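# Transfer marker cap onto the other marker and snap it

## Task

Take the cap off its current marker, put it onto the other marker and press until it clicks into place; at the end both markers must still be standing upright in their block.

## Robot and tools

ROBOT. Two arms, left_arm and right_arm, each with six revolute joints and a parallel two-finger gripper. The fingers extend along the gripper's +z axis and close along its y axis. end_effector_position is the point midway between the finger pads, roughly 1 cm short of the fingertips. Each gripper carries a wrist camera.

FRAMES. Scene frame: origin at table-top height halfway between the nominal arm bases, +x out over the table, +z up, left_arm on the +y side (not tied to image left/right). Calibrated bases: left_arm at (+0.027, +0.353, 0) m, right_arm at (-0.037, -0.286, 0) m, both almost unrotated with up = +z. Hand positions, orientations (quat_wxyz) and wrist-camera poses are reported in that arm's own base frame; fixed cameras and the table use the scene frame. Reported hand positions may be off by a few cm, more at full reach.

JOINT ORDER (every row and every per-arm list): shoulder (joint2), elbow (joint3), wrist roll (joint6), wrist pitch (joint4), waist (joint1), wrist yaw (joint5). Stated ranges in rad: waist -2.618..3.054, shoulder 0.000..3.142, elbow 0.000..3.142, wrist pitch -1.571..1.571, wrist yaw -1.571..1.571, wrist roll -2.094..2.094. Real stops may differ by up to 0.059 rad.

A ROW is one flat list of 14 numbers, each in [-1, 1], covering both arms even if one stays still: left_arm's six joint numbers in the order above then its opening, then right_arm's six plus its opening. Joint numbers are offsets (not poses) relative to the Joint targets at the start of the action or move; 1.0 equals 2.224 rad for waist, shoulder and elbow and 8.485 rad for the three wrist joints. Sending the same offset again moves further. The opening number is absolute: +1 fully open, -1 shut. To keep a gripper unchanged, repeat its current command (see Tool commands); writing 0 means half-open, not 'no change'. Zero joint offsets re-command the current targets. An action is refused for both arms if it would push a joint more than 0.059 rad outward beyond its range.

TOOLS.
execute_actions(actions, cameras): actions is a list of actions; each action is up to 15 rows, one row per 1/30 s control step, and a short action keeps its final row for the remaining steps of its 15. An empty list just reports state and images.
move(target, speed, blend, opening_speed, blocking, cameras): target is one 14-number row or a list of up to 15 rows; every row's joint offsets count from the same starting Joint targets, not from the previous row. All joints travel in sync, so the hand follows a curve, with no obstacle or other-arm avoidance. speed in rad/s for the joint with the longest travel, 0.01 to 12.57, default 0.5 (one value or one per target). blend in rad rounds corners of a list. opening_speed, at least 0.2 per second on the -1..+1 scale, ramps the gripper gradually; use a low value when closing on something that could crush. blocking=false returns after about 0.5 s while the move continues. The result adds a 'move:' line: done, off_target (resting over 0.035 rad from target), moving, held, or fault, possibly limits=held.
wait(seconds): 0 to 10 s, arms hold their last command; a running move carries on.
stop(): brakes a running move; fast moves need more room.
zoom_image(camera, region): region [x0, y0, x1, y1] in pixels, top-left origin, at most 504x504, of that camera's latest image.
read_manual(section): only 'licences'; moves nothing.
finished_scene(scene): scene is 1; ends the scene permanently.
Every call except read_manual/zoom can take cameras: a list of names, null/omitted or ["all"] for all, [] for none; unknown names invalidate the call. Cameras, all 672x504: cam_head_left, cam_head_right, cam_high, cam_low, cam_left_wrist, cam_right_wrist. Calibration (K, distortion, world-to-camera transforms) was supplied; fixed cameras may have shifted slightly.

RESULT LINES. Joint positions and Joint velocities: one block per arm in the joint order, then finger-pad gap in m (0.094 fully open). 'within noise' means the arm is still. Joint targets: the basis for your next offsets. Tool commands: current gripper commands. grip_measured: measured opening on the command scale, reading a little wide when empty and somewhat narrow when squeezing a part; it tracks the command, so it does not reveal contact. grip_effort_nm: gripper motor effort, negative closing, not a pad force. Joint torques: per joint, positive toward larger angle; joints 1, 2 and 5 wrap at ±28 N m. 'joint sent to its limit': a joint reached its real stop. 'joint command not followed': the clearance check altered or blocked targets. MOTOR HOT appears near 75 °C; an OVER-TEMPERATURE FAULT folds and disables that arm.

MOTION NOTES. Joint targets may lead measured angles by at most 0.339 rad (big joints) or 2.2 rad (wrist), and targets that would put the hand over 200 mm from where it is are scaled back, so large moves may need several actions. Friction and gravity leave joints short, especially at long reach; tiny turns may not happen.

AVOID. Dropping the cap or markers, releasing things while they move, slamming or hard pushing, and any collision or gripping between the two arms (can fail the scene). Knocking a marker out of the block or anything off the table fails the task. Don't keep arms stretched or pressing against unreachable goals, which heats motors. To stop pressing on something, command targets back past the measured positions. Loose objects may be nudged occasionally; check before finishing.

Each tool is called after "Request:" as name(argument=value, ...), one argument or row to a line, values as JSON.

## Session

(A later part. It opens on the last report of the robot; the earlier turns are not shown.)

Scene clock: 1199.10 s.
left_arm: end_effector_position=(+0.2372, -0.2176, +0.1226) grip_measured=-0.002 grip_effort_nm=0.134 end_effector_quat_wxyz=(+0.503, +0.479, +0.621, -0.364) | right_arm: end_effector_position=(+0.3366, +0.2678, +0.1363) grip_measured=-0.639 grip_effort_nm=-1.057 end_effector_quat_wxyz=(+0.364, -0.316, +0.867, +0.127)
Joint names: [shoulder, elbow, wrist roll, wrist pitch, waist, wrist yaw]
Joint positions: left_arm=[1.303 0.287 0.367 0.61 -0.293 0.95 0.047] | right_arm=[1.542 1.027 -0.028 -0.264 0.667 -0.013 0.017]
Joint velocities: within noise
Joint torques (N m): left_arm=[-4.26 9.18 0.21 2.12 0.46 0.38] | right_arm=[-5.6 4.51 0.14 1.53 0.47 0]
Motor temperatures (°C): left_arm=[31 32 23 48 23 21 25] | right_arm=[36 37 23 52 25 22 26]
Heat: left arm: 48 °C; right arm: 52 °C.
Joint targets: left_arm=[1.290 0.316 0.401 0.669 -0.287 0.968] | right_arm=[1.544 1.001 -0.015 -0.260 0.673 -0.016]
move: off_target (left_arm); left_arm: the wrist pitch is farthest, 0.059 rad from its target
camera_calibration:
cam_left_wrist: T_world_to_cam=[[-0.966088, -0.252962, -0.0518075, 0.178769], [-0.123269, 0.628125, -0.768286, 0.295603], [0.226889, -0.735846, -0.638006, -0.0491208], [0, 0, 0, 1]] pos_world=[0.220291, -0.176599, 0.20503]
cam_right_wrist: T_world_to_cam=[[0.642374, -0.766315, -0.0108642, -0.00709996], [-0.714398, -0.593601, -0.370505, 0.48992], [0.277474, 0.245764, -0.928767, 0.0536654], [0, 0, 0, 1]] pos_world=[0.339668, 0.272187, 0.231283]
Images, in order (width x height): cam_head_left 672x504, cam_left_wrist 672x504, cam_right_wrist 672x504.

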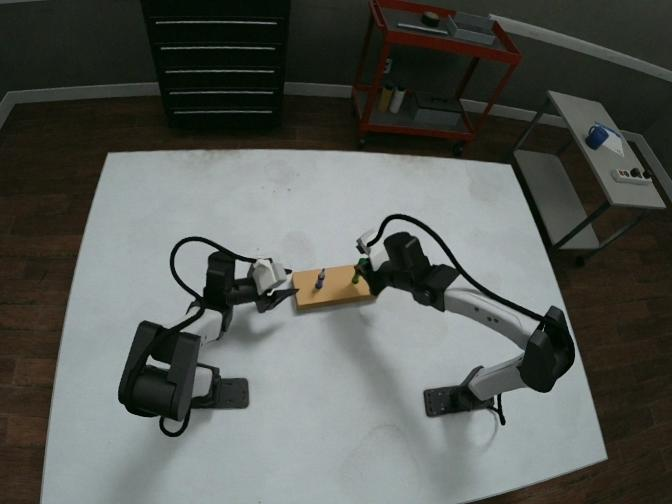

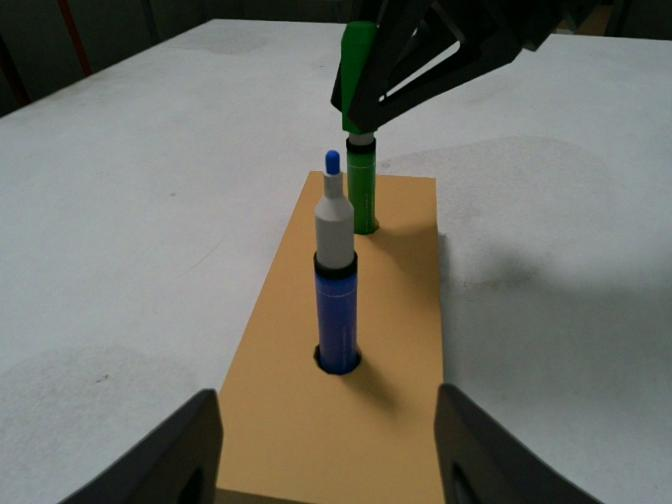

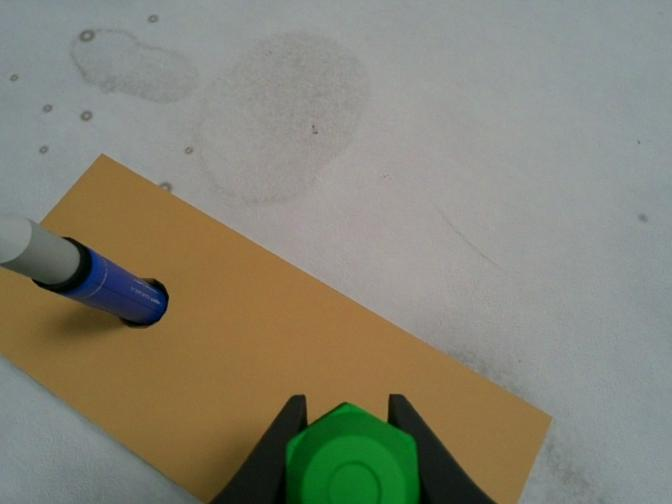

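Request:
move(
  target=[0,0,0,0,0,0,0.0, 0,0,0,-0.0153,-0.0050,0,-0.8],
  speed=0.08,
  cameras=["cam_left_wrist","cam_right_wrist","cam_head_left"],
)

Request:
zoom_image(
  camera="cam_left_wrist",
  region=[335, 10, 395, 245],
)

Request:
zoom_image(
  camera="cam_head_left",
  region=[340, 235, 390, 290],
)

Scene clock: 1254.17 s.
left_arm: end_effector_position=(+0.2372, -0.2176, +0.1226) grip_measured=-0.002 grip_effort_nm=0.139 end_effector_quat_wxyz=(+0.503, +0.479, +0.621, -0.364) | right_arm: end_effector_position=(+0.3324, +0.2645, +0.1307) grip_measured=-0.639 grip_effort_nm=-1.057 end_effector_quat_wxyz=(+0.351, -0.318, +0.872, +0.123)
Joint names: [shoulder, elbow, wrist roll, wrist pitch, waist, wrist yaw]
Joint positions: left_arm=[1.303 0.287 0.367 0.61 -0.293 0.95 0.047] | right_arm=[1.542 1.025 -0.028 -0.291 0.667 -0.013 0.017]
Joint velocities: within noise
Joint torques (N m): left_arm=[-4.3 9.22 0.23 2.11 0.49 0.38] | right_arm=[-5.71 4.71 0.14 0.51 -0.53 -0.01]
Motor temperatures (°C): left_arm=[31 33 23 48 23 21 25] | right_arm=[36 34 23 49 25 22 26]
Heat: left arm: 48 °C; right arm: 49 °C.
Joint targets: left_arm=[1.290 0.316 0.401 0.669 -0.287 0.968] | right_arm=[1.544 1.001 -0.015 -0.390 0.662 -0.016]
move: off_target (left_arm, right_arm); left_arm: the wrist pitch is farthest, 0.059 rad from its target; right_arm: the wrist pitch is farthest, 0.098 rad from its target
camera_calibration:
cam_left_wrist: T_world_to_cam=[[-0.966088, -0.252962, -0.0518075, 0.178769], [-0.123269, 0.628125, -0.768286, 0.295603], [0.226889, -0.735846, -0.638006, -0.0491208], [0, 0, 0, 1]] pos_world=[0.220291, -0.176599, 0.20503]
cam_right_wrist: T_world_to_cam=[[0.642121, -0.766513, -0.011747, -0.00676465], [-0.722652, -0.600122, -0.342967, 0.483758], [0.255839, 0.228716, -0.939274, 0.0636222], [0, 0, 0, 1]] pos_world=[0.337656, 0.270578, 0.225592]
Images, in order (width x height): cam_head_left 672x504, cam_left_wrist 672x504, cam_right_wrist 672x504.

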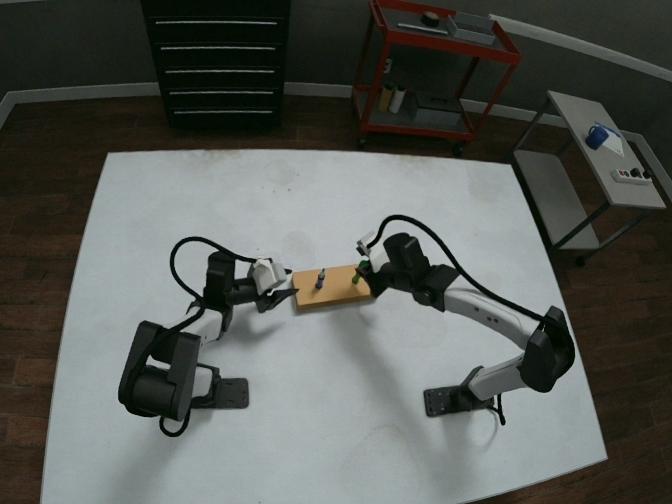

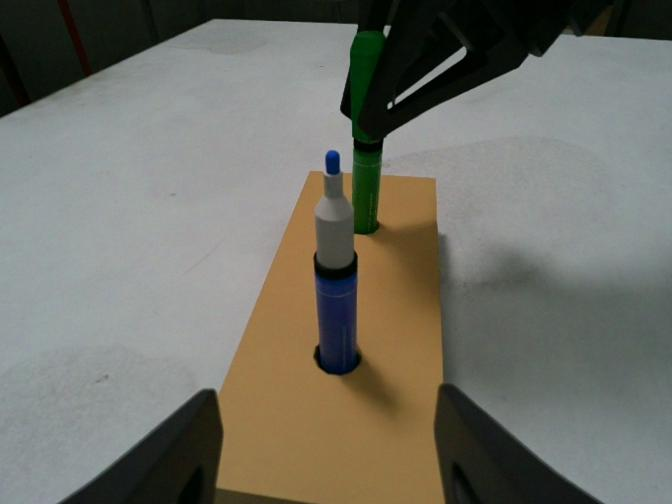

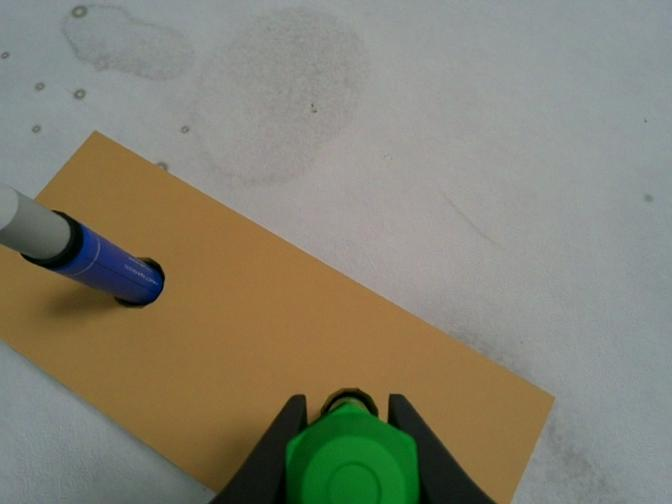

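Scaled by 2.145 from the camera's 672x504 image, which has a finer 960x720 frame.

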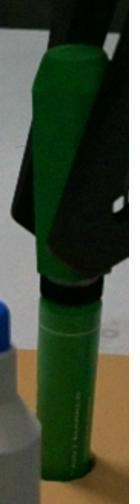

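Scaled by 9.164 from the camera's 672x504 image, which has a finer 960x720 frame.

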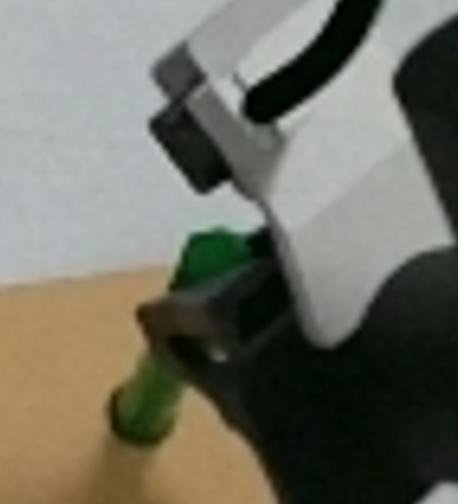

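Request:
zoom_image(
  camera="cam_left_wrist",
  region=[345, 115, 395, 165],
)

Request:
zoom_image(
  camera="cam_right_wrist",
  region=[280, 370, 420, 504],
)

Scaled by 10.080 from the camera's 672x504 image, which has a finer 960x720 frame.

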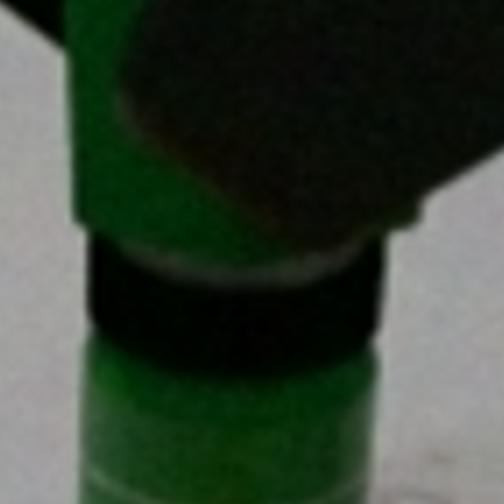

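Scaled by 3.600 from the camera's 672x504 image, which has a finer 960x720 frame.

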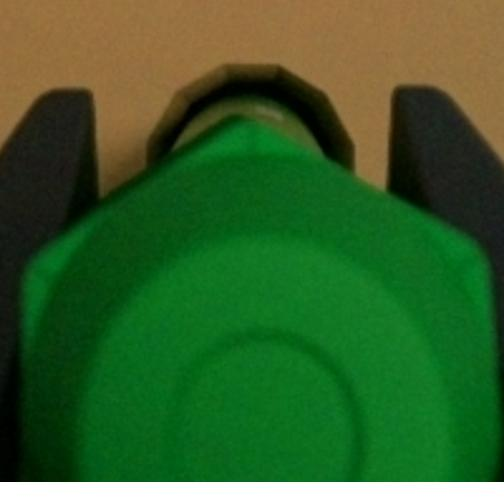

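Request:
move(
  target=[0,0,0,0,0,0,0.0, 0.0196,-0.0085,0,-0.0082,0,0,-0.8],
  speed=0.08,
  cameras=["cam_left_wrist","cam_right_wrist","cam_head_left"],
)

Request:
zoom_image(
  camera="cam_left_wrist",
  region=[335, 10, 395, 245],
)

Request:
zoom_image(
  camera="cam_left_wrist",
  region=[345, 115, 395, 165],
)

Scene clock: 1289.67 s.
left_arm: end_effector_position=(+0.2372, -0.2176, +0.1226) grip_measured=-0.002 grip_effort_nm=0.134 end_effector_quat_wxyz=(+0.503, +0.479, +0.621, -0.364) | right_arm: end_effector_position=(+0.3318, +0.2633, +0.1270) grip_measured=-0.639 grip_effort_nm=-1.057 end_effector_quat_wxyz=(+0.346, -0.318, +0.875, +0.119)
Joint names: [shoulder, elbow, wrist roll, wrist pitch, waist, wrist yaw]
Joint positions: left_arm=[1.303 0.287 0.367 0.61 -0.293 0.95 0.047] | right_arm=[1.548 1.025 -0.028 -0.299 0.667 -0.01 0.017]
Joint velocities: within noise
Joint torques (N m): left_arm=[-4.25 9.24 0.27 2.13 0.4 0.36] | right_arm=[-2.73 3.1 0.13 -0.04 -0.58 -0.02]
Motor temperatures (°C): left_arm=[31 34 23 48 23 21 24] | right_arm=[36 34 23 43 25 22 26]
Heat: left arm: 48 °C; right arm: 43 °C.
Joint targets: left_arm=[1.290 0.316 0.401 0.669 -0.287 0.968] | right_arm=[1.588 0.982 -0.015 -0.459 0.662 -0.016]
move: off_target (left_arm, right_arm); left_arm: the wrist pitch is farthest, 0.059 rad from its target; right_arm: the wrist pitch is farthest, 0.161 rad from its target
camera_calibration:
cam_left_wrist: T_world_to_cam=[[-0.966088, -0.252962, -0.0518075, 0.178769], [-0.123269, 0.628125, -0.768286, 0.295603], [0.226889, -0.735846, -0.638006, -0.0491208], [0, 0, 0, 1]] pos_world=[0.220291, -0.176599, 0.20503]
cam_right_wrist: T_world_to_cam=[[0.640373, -0.767999, -0.00997974, -0.00649188], [-0.727136, -0.602014, -0.329929, 0.481575], [0.247377, 0.218534, -0.943953, 0.066611], [0, 0, 0, 1]] pos_world=[0.337849, 0.270372, 0.221698]
Images, in order (width x height): cam_head_left 672x504, cam_left_wrist 672x504, cam_right_wrist 672x504.

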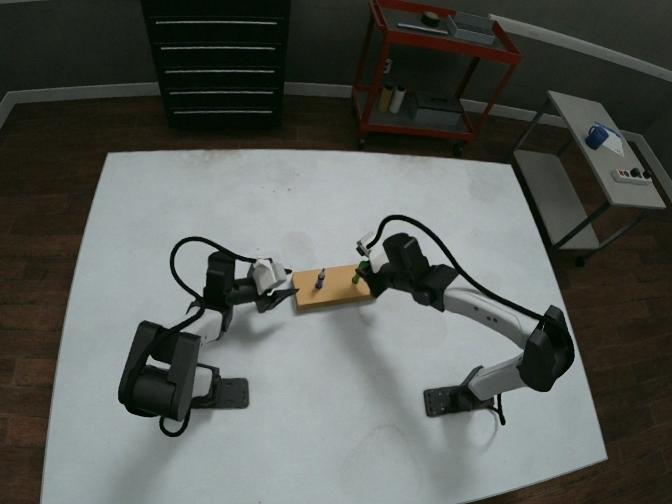

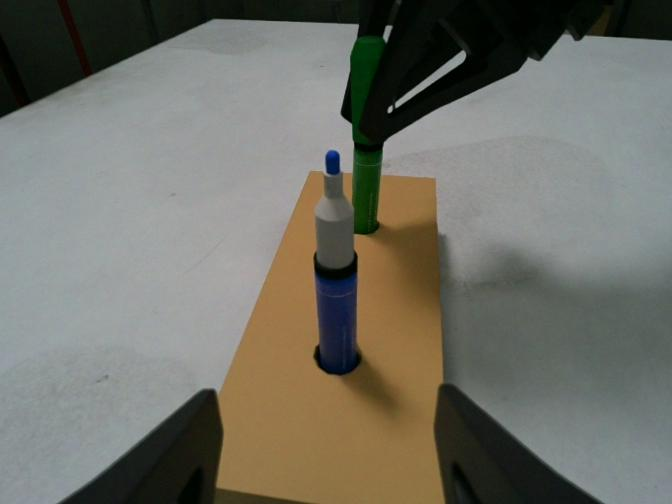

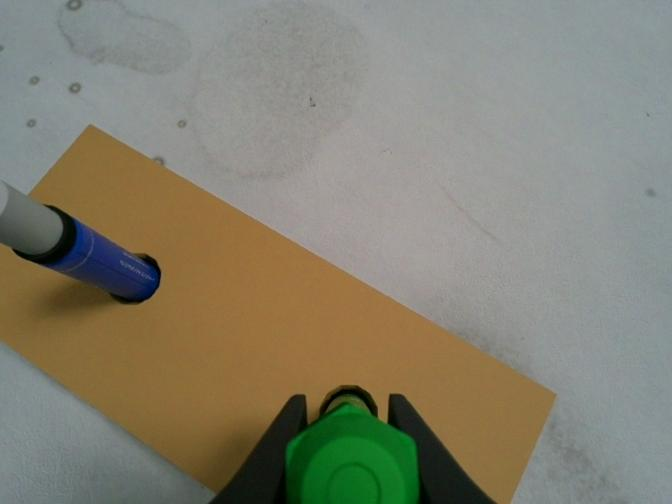

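Scaled by 2.145 from the camera's 672x504 image, which has a finer 960x720 frame.

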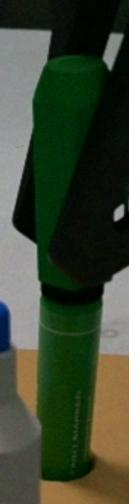

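Scaled by 10.080 from the camera's 672x504 image, which has a finer 960x720 frame.

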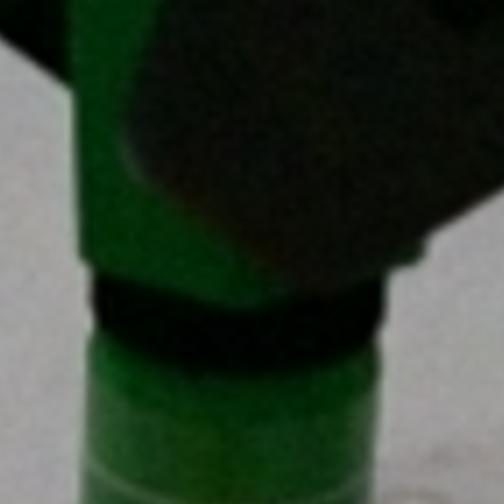

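Request:
move(
  target=[0,0,0,0,0,0,0.0, 0.0170,-0.0140,0,-0.0010,0,0,-0.8],
  speed=0.08,
  cameras=["cam_left_wrist","cam_right_wrist","cam_head_left"],
)

Request:
zoom_image(
  camera="cam_left_wrist",
  region=[335, 10, 395, 245],
)

Request:
zoom_image(
  camera="cam_left_wrist",
  region=[345, 115, 395, 165],
)

Scene clock: 1303.53 s.
left_arm: end_effector_position=(+0.2372, -0.2176, +0.1226) grip_measured=-0.002 grip_effort_nm=0.134 end_effector_quat_wxyz=(+0.503, +0.479, +0.621, -0.364) | right_arm: end_effector_position=(+0.3340, +0.2644, +0.1239) grip_measured=-0.639 grip_effort_nm=-1.053 end_effector_quat_wxyz=(+0.348, -0.318, +0.874, +0.119)
Joint names: [shoulder, elbow, wrist roll, wrist pitch, waist, wrist yaw]
Joint positions: left_arm=[1.303 0.287 0.367 0.61 -0.293 0.95 0.047] | right_arm=[1.558 1.019 -0.028 -0.278 0.667 -0.007 0.017]
Joint velocities: within noise
Joint torques (N m): left_arm=[-4.18 9.25 0.26 2.12 0.59 0.38] | right_arm=[-0.54 1.1 0.15 -0.32 -0.53 -0.05]
Motor temperatures (°C): left_arm=[31 34 23 48 23 21 24] | right_arm=[35 33 23 42 25 22 26]
Heat: left arm: 48 °C; right arm: 42 °C.
Joint targets: left_arm=[1.290 0.316 0.401 0.669 -0.287 0.968] | right_arm=[1.626 0.951 -0.015 -0.468 0.662 -0.016]
move: off_target (left_arm, right_arm); left_arm: the wrist pitch is farthest, 0.059 rad from its target; right_arm: the wrist pitch is farthest, 0.190 rad from its target
camera_calibration:
cam_left_wrist: T_world_to_cam=[[-0.966088, -0.252962, -0.0518075, 0.178769], [-0.123269, 0.628125, -0.768286, 0.295603], [0.226889, -0.735846, -0.638006, -0.0491208], [0, 0, 0, 1]] pos_world=[0.220291, -0.176599, 0.20503]
cam_right_wrist: T_world_to_cam=[[0.638865, -0.769281, -0.00760668, -0.00664257], [-0.726562, -0.600079, -0.334684, 0.482757], [0.252902, 0.219345, -0.9423, 0.0606789], [0, 0, 0, 1]] pos_world=[0.339651, 0.271272, 0.218698]
Images, in order (width x height): cam_head_left 672x504, cam_left_wrist 672x504, cam_right_wrist 672x504.

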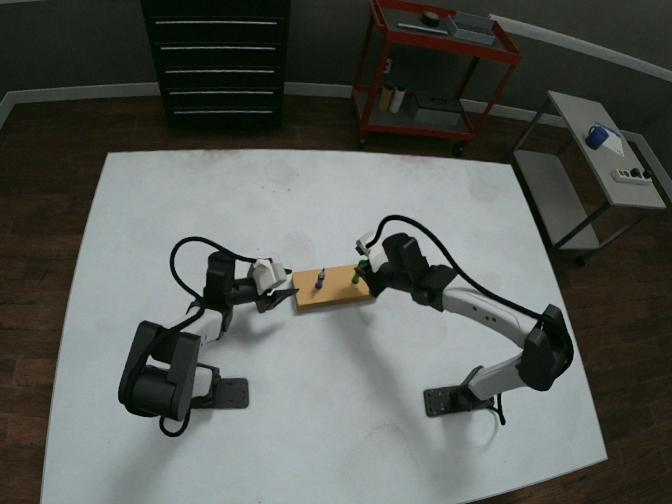

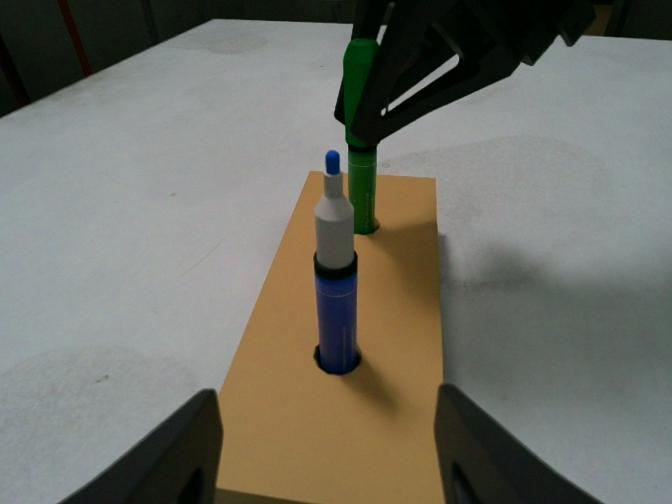

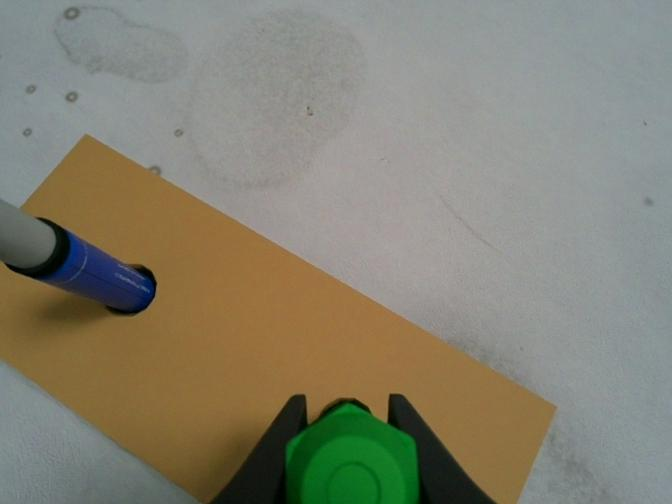

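Scaled by 2.145 from the camera's 672x504 image, which has a finer 960x720 frame.

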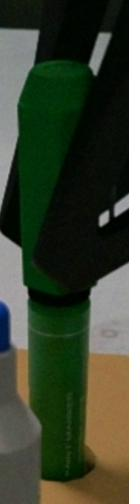

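Scaled by 10.080 from the camera's 672x504 image, which has a finer 960x720 frame.

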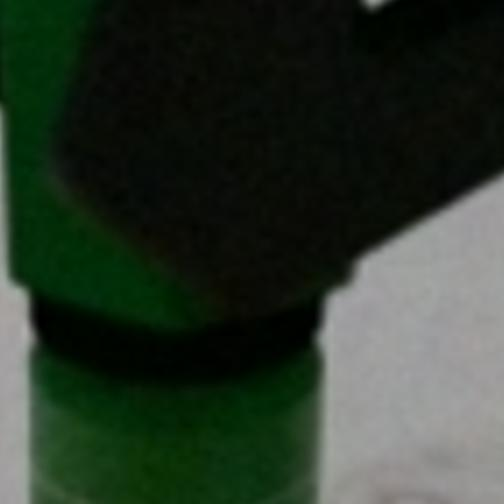

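Request:
move(
  target=[0,0,0,0,0,0,0.0, 0.0020,-0.0020,0,-0.0100,0,0,-0.8],
  speed=0.1,
  cameras=["cam_left_wrist","cam_right_wrist","cam_high"],
)

Request:
zoom_image(
  camera="cam_left_wrist",
  region=[335, 10, 395, 245],
)

Request:
zoom_image(
  camera="cam_left_wrist",
  region=[345, 115, 395, 165],
)

Scene clock: 1315.67 s.
left_arm: end_effector_position=(+0.2372, -0.2176, +0.1226) grip_measured=-0.002 grip_effort_nm=0.129 end_effector_quat_wxyz=(+0.503, +0.479, +0.621, -0.364) | right_arm: end_effector_position=(+0.3338, +0.2642, +0.1236) grip_measured=-0.639 grip_effort_nm=-1.053 end_effector_quat_wxyz=(+0.348, -0.318, +0.874, +0.119)
Joint names: [shoulder, elbow, wrist roll, wrist pitch, waist, wrist yaw]
Joint positions: left_arm=[1.303 0.287 0.367 0.61 -0.293 0.95 0.047] | right_arm=[1.558 1.019 -0.028 -0.279 0.667 -0.007 0.017]
Joint velocities: within noise
Joint torques (N m): left_arm=[-4.45 9.25 0.23 2.12 0.44 0.39] | right_arm=[-0.14 0.7 0.12 -1.14 -0.55 -0.05]
Motor temperatures (°C): left_arm=[31 34 23 48 23 21 24] | right_arm=[34 32 23 41 25 22 26]
Heat: left arm: 48 °C; right arm: 41 °C.
Joint targets: left_arm=[1.290 0.316 0.401 0.669 -0.287 0.968] | right_arm=[1.630 0.947 -0.015 -0.553 0.662 -0.016]
move: off_target (left_arm, right_arm); left_arm: the wrist pitch is farthest, 0.059 rad from its target; right_arm: the wrist pitch is farthest, 0.274 rad from its target
camera_calibration:
cam_left_wrist: T_world_to_cam=[[-0.966088, -0.252962, -0.0518075, 0.178769], [-0.123269, 0.628125, -0.768286, 0.295603], [0.226889, -0.735846, -0.638006, -0.0491208], [0, 0, 0, 1]] pos_world=[0.220291, -0.176599, 0.20503]
cam_right_wrist: T_world_to_cam=[[0.638841, -0.769301, -0.00762459, -0.00656338], [-0.726965, -0.600381, -0.333264, 0.482492], [0.251803, 0.218445, -0.942803, 0.0611492], [0, 0, 0, 1]] pos_world=[0.33955, 0.271272, 0.218399]
Images, in order (width x height): cam_high 672x504, cam_left_wrist 672x504, cam_right_wrist 672x504.

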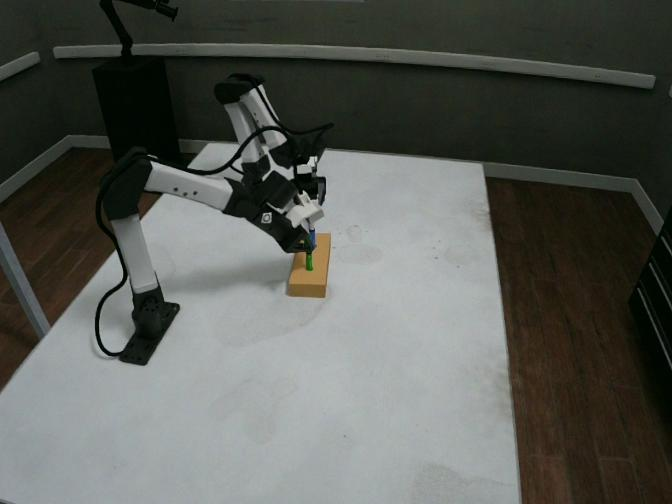

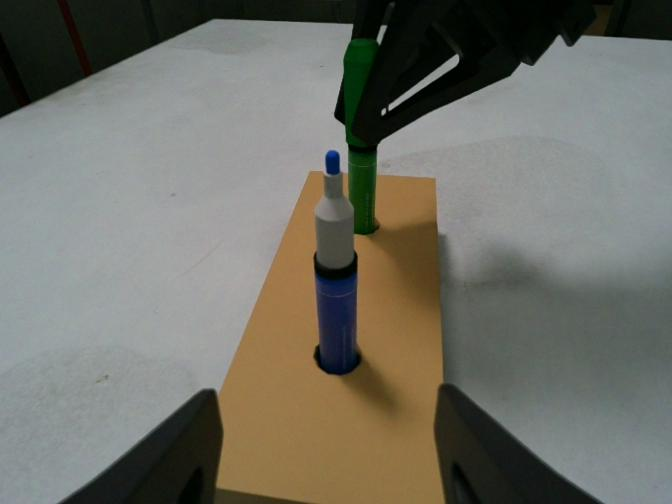

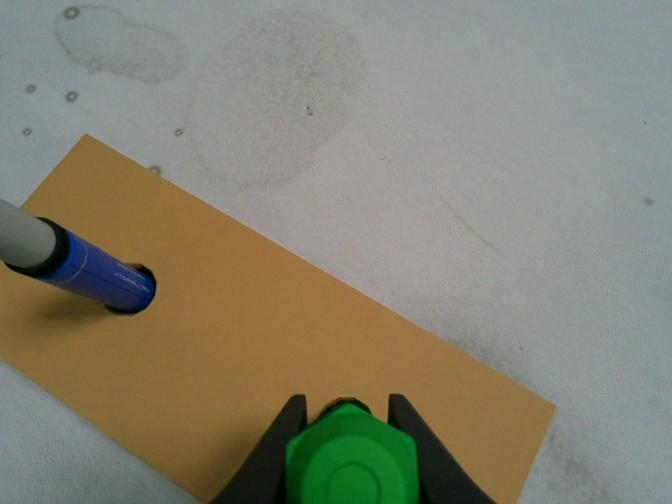

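Scaled by 2.145 from the camera's 672x504 image, which has a finer 960x720 frame.

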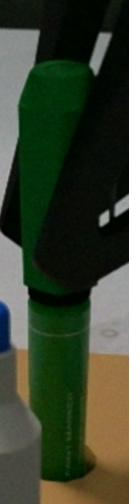

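Scaled by 10.080 from the camera's 672x504 image, which has a finer 960x720 frame.

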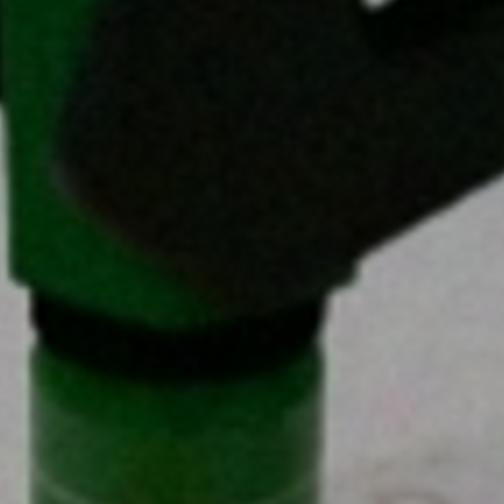

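Request:
move(
  target=[0,0,0,0,0,0,0.0, -0.0513,0.0558,0,0.0292,0,0,-0.8],
  speed=0.12,
  cameras=["cam_left_wrist","cam_right_wrist","cam_low"],
)

Request:
zoom_image(
  camera="cam_left_wrist",
  region=[335, 10, 395, 245],
)

Request:
zoom_image(
  camera="cam_left_wrist",
  region=[345, 95, 395, 145],
)

Scene clock: 1332.60 s.
left_arm: end_effector_position=(+0.2372, -0.2176, +0.1226) grip_measured=-0.002 grip_effort_nm=0.134 end_effector_quat_wxyz=(+0.503, +0.479, +0.621, -0.364) | right_arm: end_effector_position=(+0.3357, +0.2658, +0.1403) grip_measured=-0.639 grip_effort_nm=-1.053 end_effector_quat_wxyz=(+0.361, -0.316, +0.869, +0.123)
Joint names: [shoulder, elbow, wrist roll, wrist pitch, waist, wrist yaw]
Joint positions: left_arm=[1.303 0.287 0.367 0.61 -0.293 0.95 0.047] | right_arm=[1.534 1.043 -0.028 -0.296 0.667 -0.007 0.017]
Joint velocities: within noise
Joint torques (N m): left_arm=[-4.51 9.2 0.24 2.08 0.5 0.38] | right_arm=[-7.38 8.84 0.13 1.4 -0.68 -0.04]
Motor temperatures (°C): left_arm=[31 34 23 48 23 21 24] | right_arm=[33 31 23 41 25 22 26]
Heat: left arm: 48 °C; right arm: 41 °C.
Joint targets: left_arm=[1.290 0.316 0.401 0.669 -0.287 0.968] | right_arm=[1.516 1.071 -0.015 -0.305 0.662 -0.016]
move: off_target (left_arm); left_arm: the wrist pitch is farthest, 0.059 rad from its target
camera_calibration:
cam_left_wrist: T_world_to_cam=[[-0.966088, -0.252962, -0.0518075, 0.178769], [-0.123269, 0.628125, -0.768286, 0.295603], [0.226889, -0.735846, -0.638006, -0.0491208], [0, 0, 0, 1]] pos_world=[0.220291, -0.176599, 0.20503]
cam_right_wrist: T_world_to_cam=[[0.639042, -0.769142, -0.00683024, -0.00670851], [-0.718543, -0.593787, -0.362095, 0.489805], [0.274447, 0.236302, -0.932116, 0.0622011], [0, 0, 0, 1]] pos_world=[0.339162, 0.270982, 0.235289]
Images, in order (width x height): cam_low 672x504, cam_left_wrist 672x504, cam_right_wrist 672x504.

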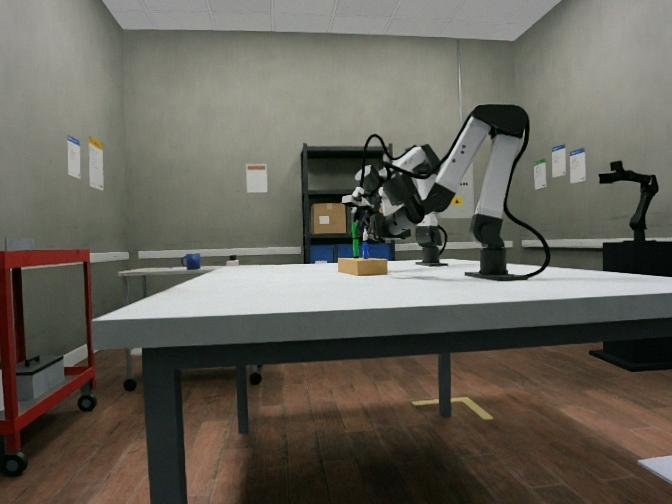

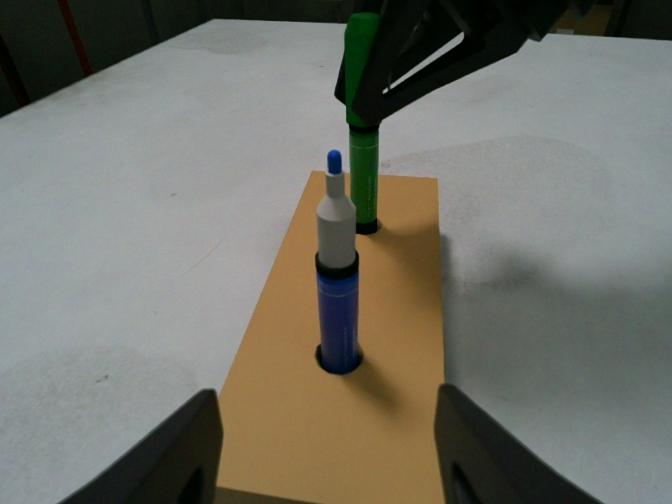

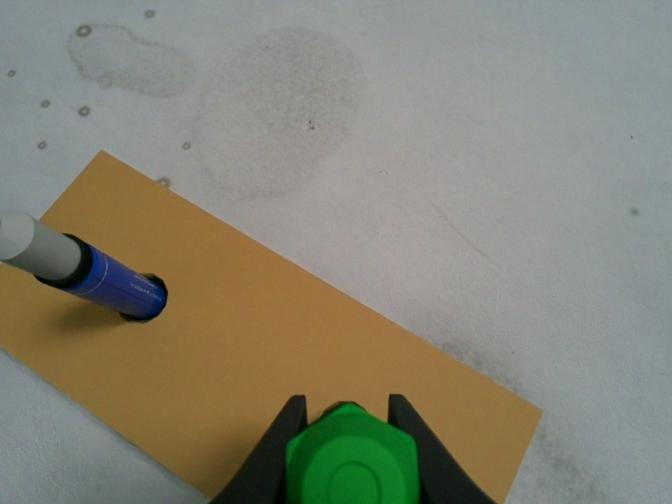

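Scaled by 2.145 from the camera's 672x504 image, which has a finer 960x720 frame.

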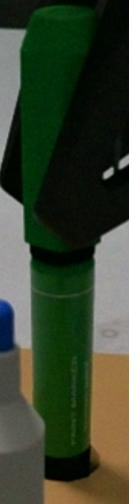

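Scaled by 10.080 from the camera's 672x504 image, which has a finer 960x720 frame.

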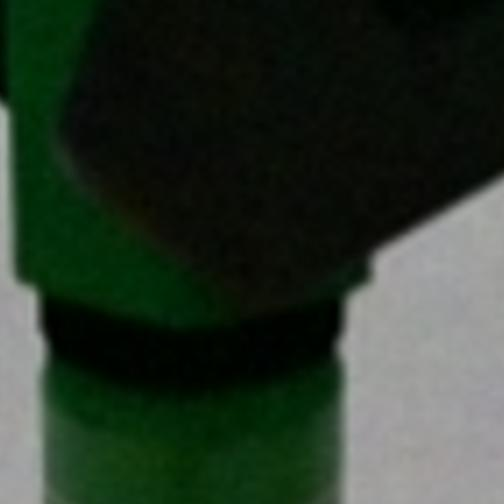

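Request:
move(
  target=[0,0,0,0,0,0,0.0, 0.0234,-0.0387,0,0.0088,0,0,-0.8],
  speed=0.1,
  cameras=["cam_left_wrist","cam_right_wrist","cam_low"],
)

Request:
zoom_image(
  camera="cam_left_wrist",
  region=[335, 10, 395, 245],
)

Request:
zoom_image(
  camera="cam_low",
  region=[325, 200, 405, 290],
)

Scene clock: 1348.47 s.
left_arm: end_effector_position=(+0.2372, -0.2176, +0.1226) grip_measured=-0.002 grip_effort_nm=0.134 end_effector_quat_wxyz=(+0.503, +0.479, +0.621, -0.364) | right_arm: end_effector_position=(+0.3358, +0.2659, +0.1288) grip_measured=-0.639 grip_effort_nm=-1.057 end_effector_quat_wxyz=(+0.361, -0.316, +0.869, +0.123)
Joint names: [shoulder, elbow, wrist roll, wrist pitch, waist, wrist yaw]
Joint positions: left_arm=[1.303 0.287 0.367 0.61 -0.293 0.95 0.047] | right_arm=[1.547 1.008 -0.028 -0.248 0.667 -0.007 0.017]
Joint velocities: within noise
Joint torques (N m): left_arm=[-4.4 9.31 0.21 2.1 0.57 0.38] | right_arm=[-4.27 4.63 0.12 1.66 -0.53 -0.04]
Motor temperatures (°C): left_arm=[31 35 23 48 23 21 24] | right_arm=[37 35 23 42 25 22 26]
Heat: left arm: 48 °C; right arm: 42 °C.
Joint targets: left_arm=[1.290 0.316 0.401 0.669 -0.287 0.968] | right_arm=[1.568 0.985 -0.015 -0.230 0.662 -0.016]
move: off_target (left_arm); left_arm: the wrist pitch is farthest, 0.059 rad from its target
camera_calibration:
cam_left_wrist: T_world_to_cam=[[-0.966088, -0.252962, -0.0518075, 0.178769], [-0.123269, 0.628125, -0.768286, 0.295603], [0.226889, -0.735846, -0.638006, -0.0491208], [0, 0, 0, 1]] pos_world=[0.220291, -0.176599, 0.20503]
cam_right_wrist: T_world_to_cam=[[0.639037, -0.769146, -0.00681822, -0.00677415], [-0.71859, -0.593825, -0.361939, 0.485764], [0.274335, 0.236192, -0.932177, 0.0515119], [0, 0, 0, 1]] pos_world=[0.339262, 0.271082, 0.223789]
Images, in order (width x height): cam_low 672x504, cam_left_wrist 672x504, cam_right_wrist 672x504.

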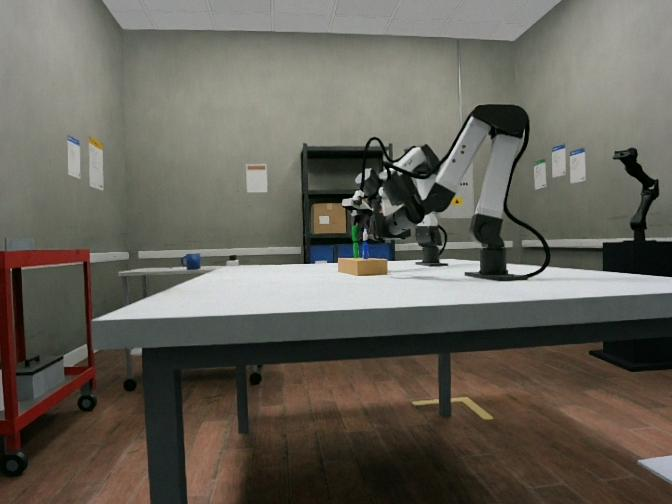

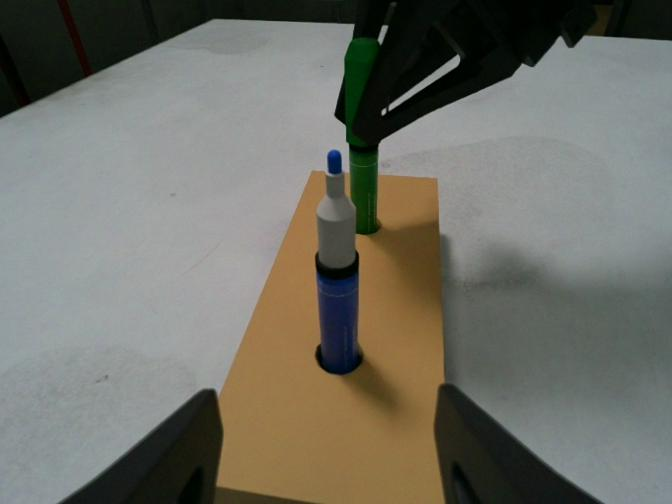

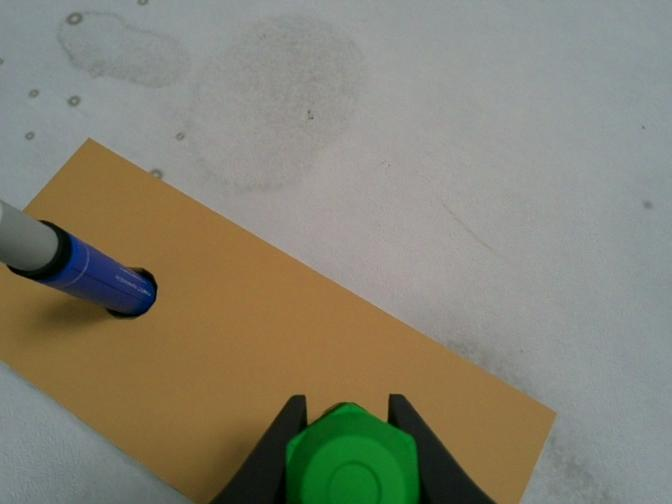

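Scaled by 2.145 from the camera's 672x504 image, which has a finer 960x720 frame.

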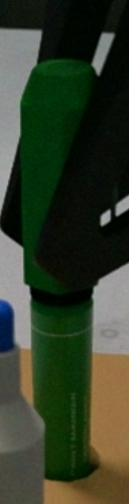

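Scaled by 5.600 from the camera's 672x504 image, which has a finer 960x720 frame.

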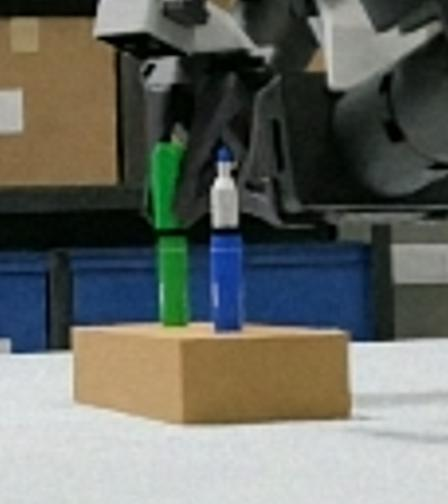

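Request:
move(
  target=[
    [0,0,0,0,0,0,0.0, -0.0072,0.0067,0,0,0,0,-0.8],
    [0,0,0,0,0,0,0.0, -0.0072,0.0067,0,0,0,0,-0.2],
    [0,0,0,0,0,0,0.0, -0.0787,0.0112,0,-0.0218,0,0,-0.2],
    [0,0,0,0,0,0,0.0, -0.1461,0.0292,0,-0.0429,0,0,-0.2],
  ],
  speed=[0.1,0.1,0.12,0.3],
  blend=[0,0,0.02,0],
  opening_speed=0.8,
)

Request:
zoom_image(
  camera="cam_left_wrist",
  region=[300, 10, 420, 390],
)

Request:
zoom_image(
  camera="cam_right_wrist",
  region=[0, 100, 500, 504],
)

Scene clock: 1374.47 s.
left_arm: end_effector_position=(+0.2372, -0.2176, +0.1226) grip_measured=-0.002 grip_effort_nm=0.129 end_effector_quat_wxyz=(+0.503, +0.479, +0.621, -0.364) | right_arm: end_effector_position=(+0.2845, +0.2254, +0.1930) grip_measured=-0.202 grip_effort_nm=0.066 end_effector_quat_wxyz=(+0.361, -0.316, +0.869, +0.123)
Joint names: [shoulder, elbow, wrist roll, wrist pitch, waist, wrist yaw]
Joint positions: left_arm=[1.303 0.287 0.367 0.61 -0.293 0.95 0.047] | right_arm=[1.252 1.024 -0.028 -0.56 0.667 -0.007 0.037]
Joint velocities: within noise
Joint torques (N m): left_arm=[-4.48 9.13 0.22 2.1 0.34 0.35] | right_arm=[-4.53 8.77 0.14 1.11 -0.58 -0.06]
Motor temperatures (°C): left_arm=[31 35 23 48 23 21 24] | right_arm=[35 34 23 43 25 22 26]
Heat: left arm: 48 °C; right arm: 43 °C.
Joint targets: left_arm=[1.290 0.316 0.401 0.669 -0.287 0.968] | right_arm=[1.243 1.050 -0.015 -0.594 0.662 -0.016]
move: off_target (left_arm); left_arm: the wrist pitch is farthest, 0.059 rad from its target
camera_calibration:
cam_left_wrist: T_world_to_cam=[[-0.966088, -0.252962, -0.0518075, 0.178769], [-0.123269, 0.628125, -0.768286, 0.295603], [0.226889, -0.735846, -0.638006, -0.0491208], [0, 0, 0, 1]] pos_world=[0.220291, -0.176599, 0.20503]
cam_right_wrist: T_world_to_cam=[[0.63897, -0.769202, -0.00676893, -0.00468621], [-0.718647, -0.59379, -0.361884, 0.448079], [0.274342, 0.236097, -0.932199, 0.135023], [0, 0, 0, 1]] pos_world=[0.287962, 0.230582, 0.287989]

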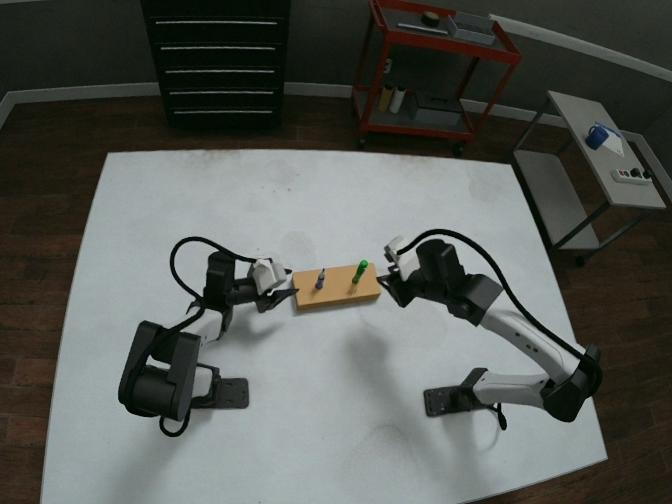

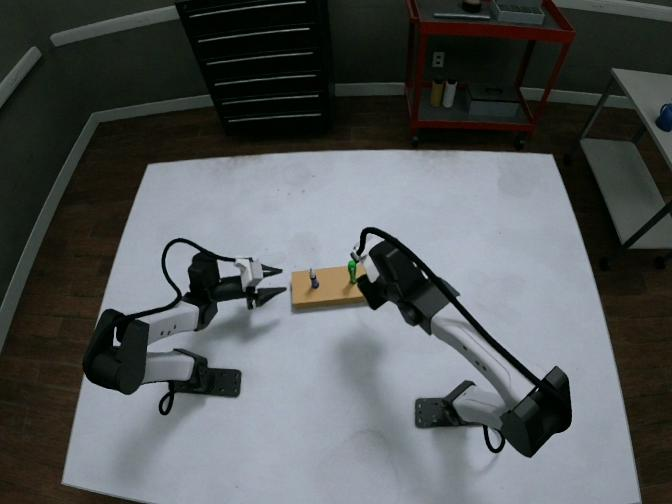

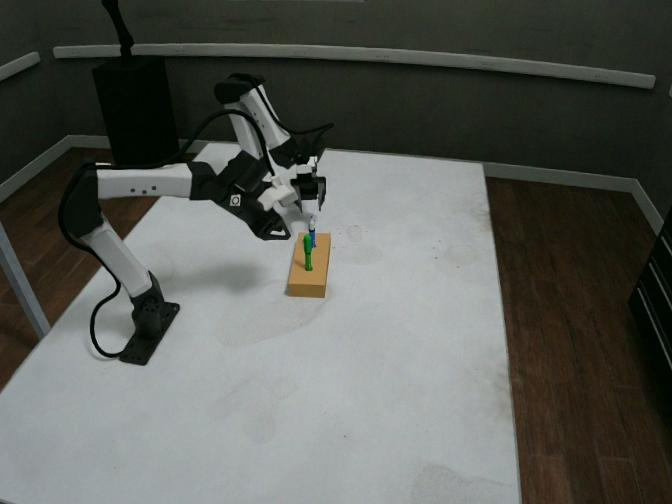

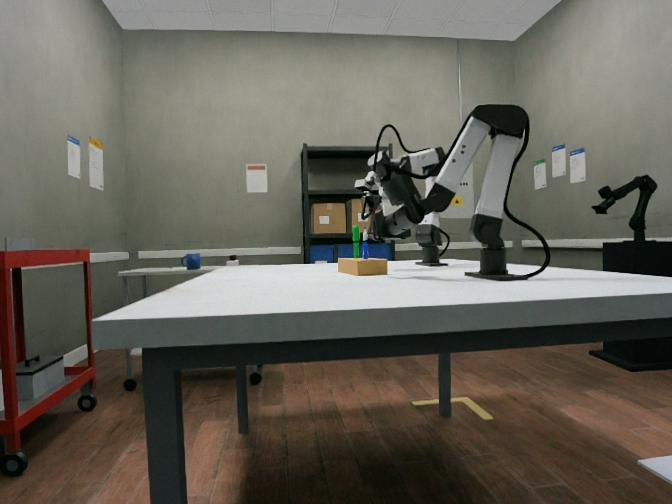

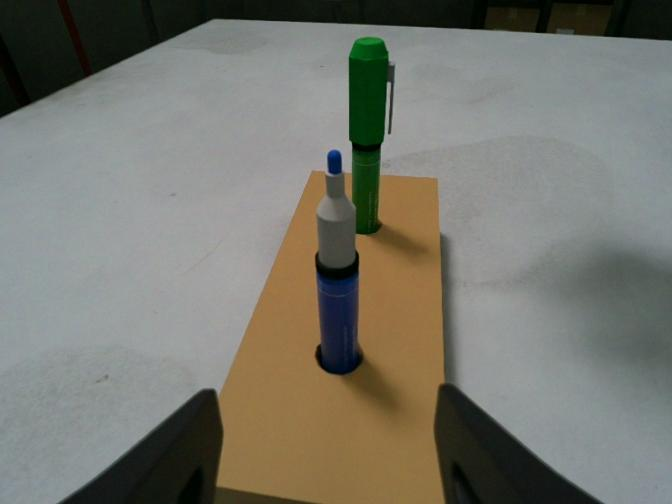

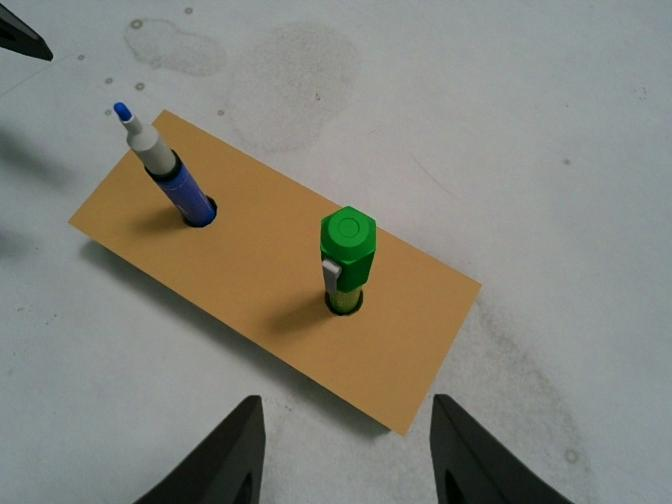

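Scaled by 1.326 from the camera's 672x504 image, which has a finer 960x720 frame.

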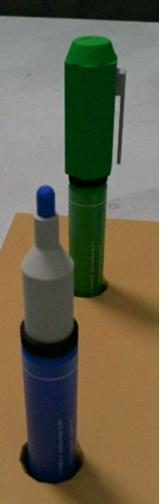

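Scaled by 1.008 from the camera's 672x504 image, which has a finer 960x720 frame.

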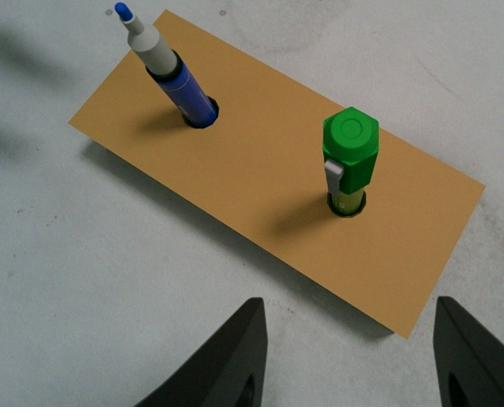

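Request:
zoom_image(
  camera="cam_left_wrist",
  region=[335, 110, 400, 175],
)

Request:
zoom_image(
  camera="cam_right_wrist",
  region=[300, 190, 400, 330],
)

Request:
zoom_image(
  camera="cam_low",
  region=[335, 215, 385, 265],
)

Scaled by 7.754 from the camera's 672x504 image, which has a finer 960x720 frame.

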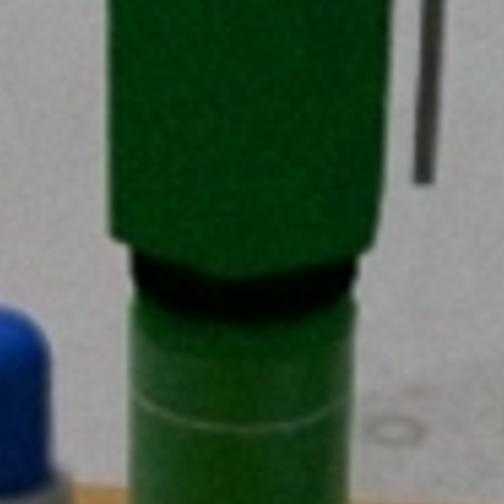

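Scaled by 3.600 from the camera's 672x504 image, which has a finer 960x720 frame.

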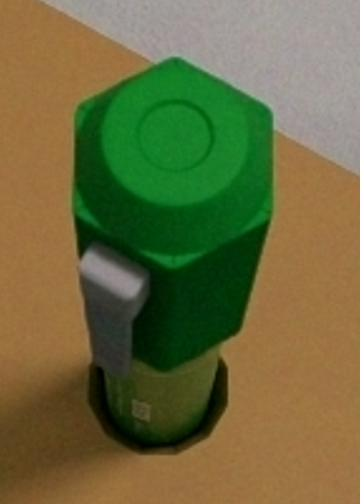

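Scaled by 10.080 from the camera's 672x504 image, which has a finer 960x720 frame.

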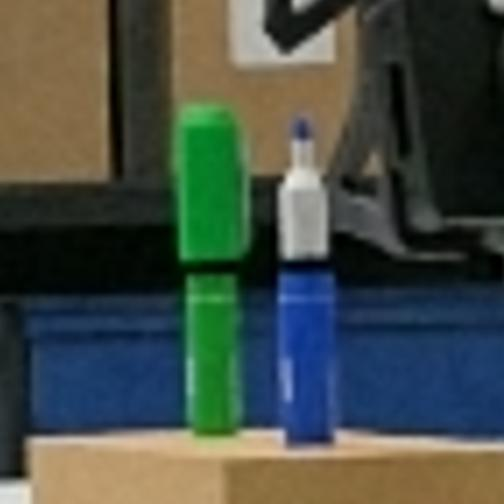

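Request:
finished_scene(
  scene=1,
)

The scene is finished: the task was done.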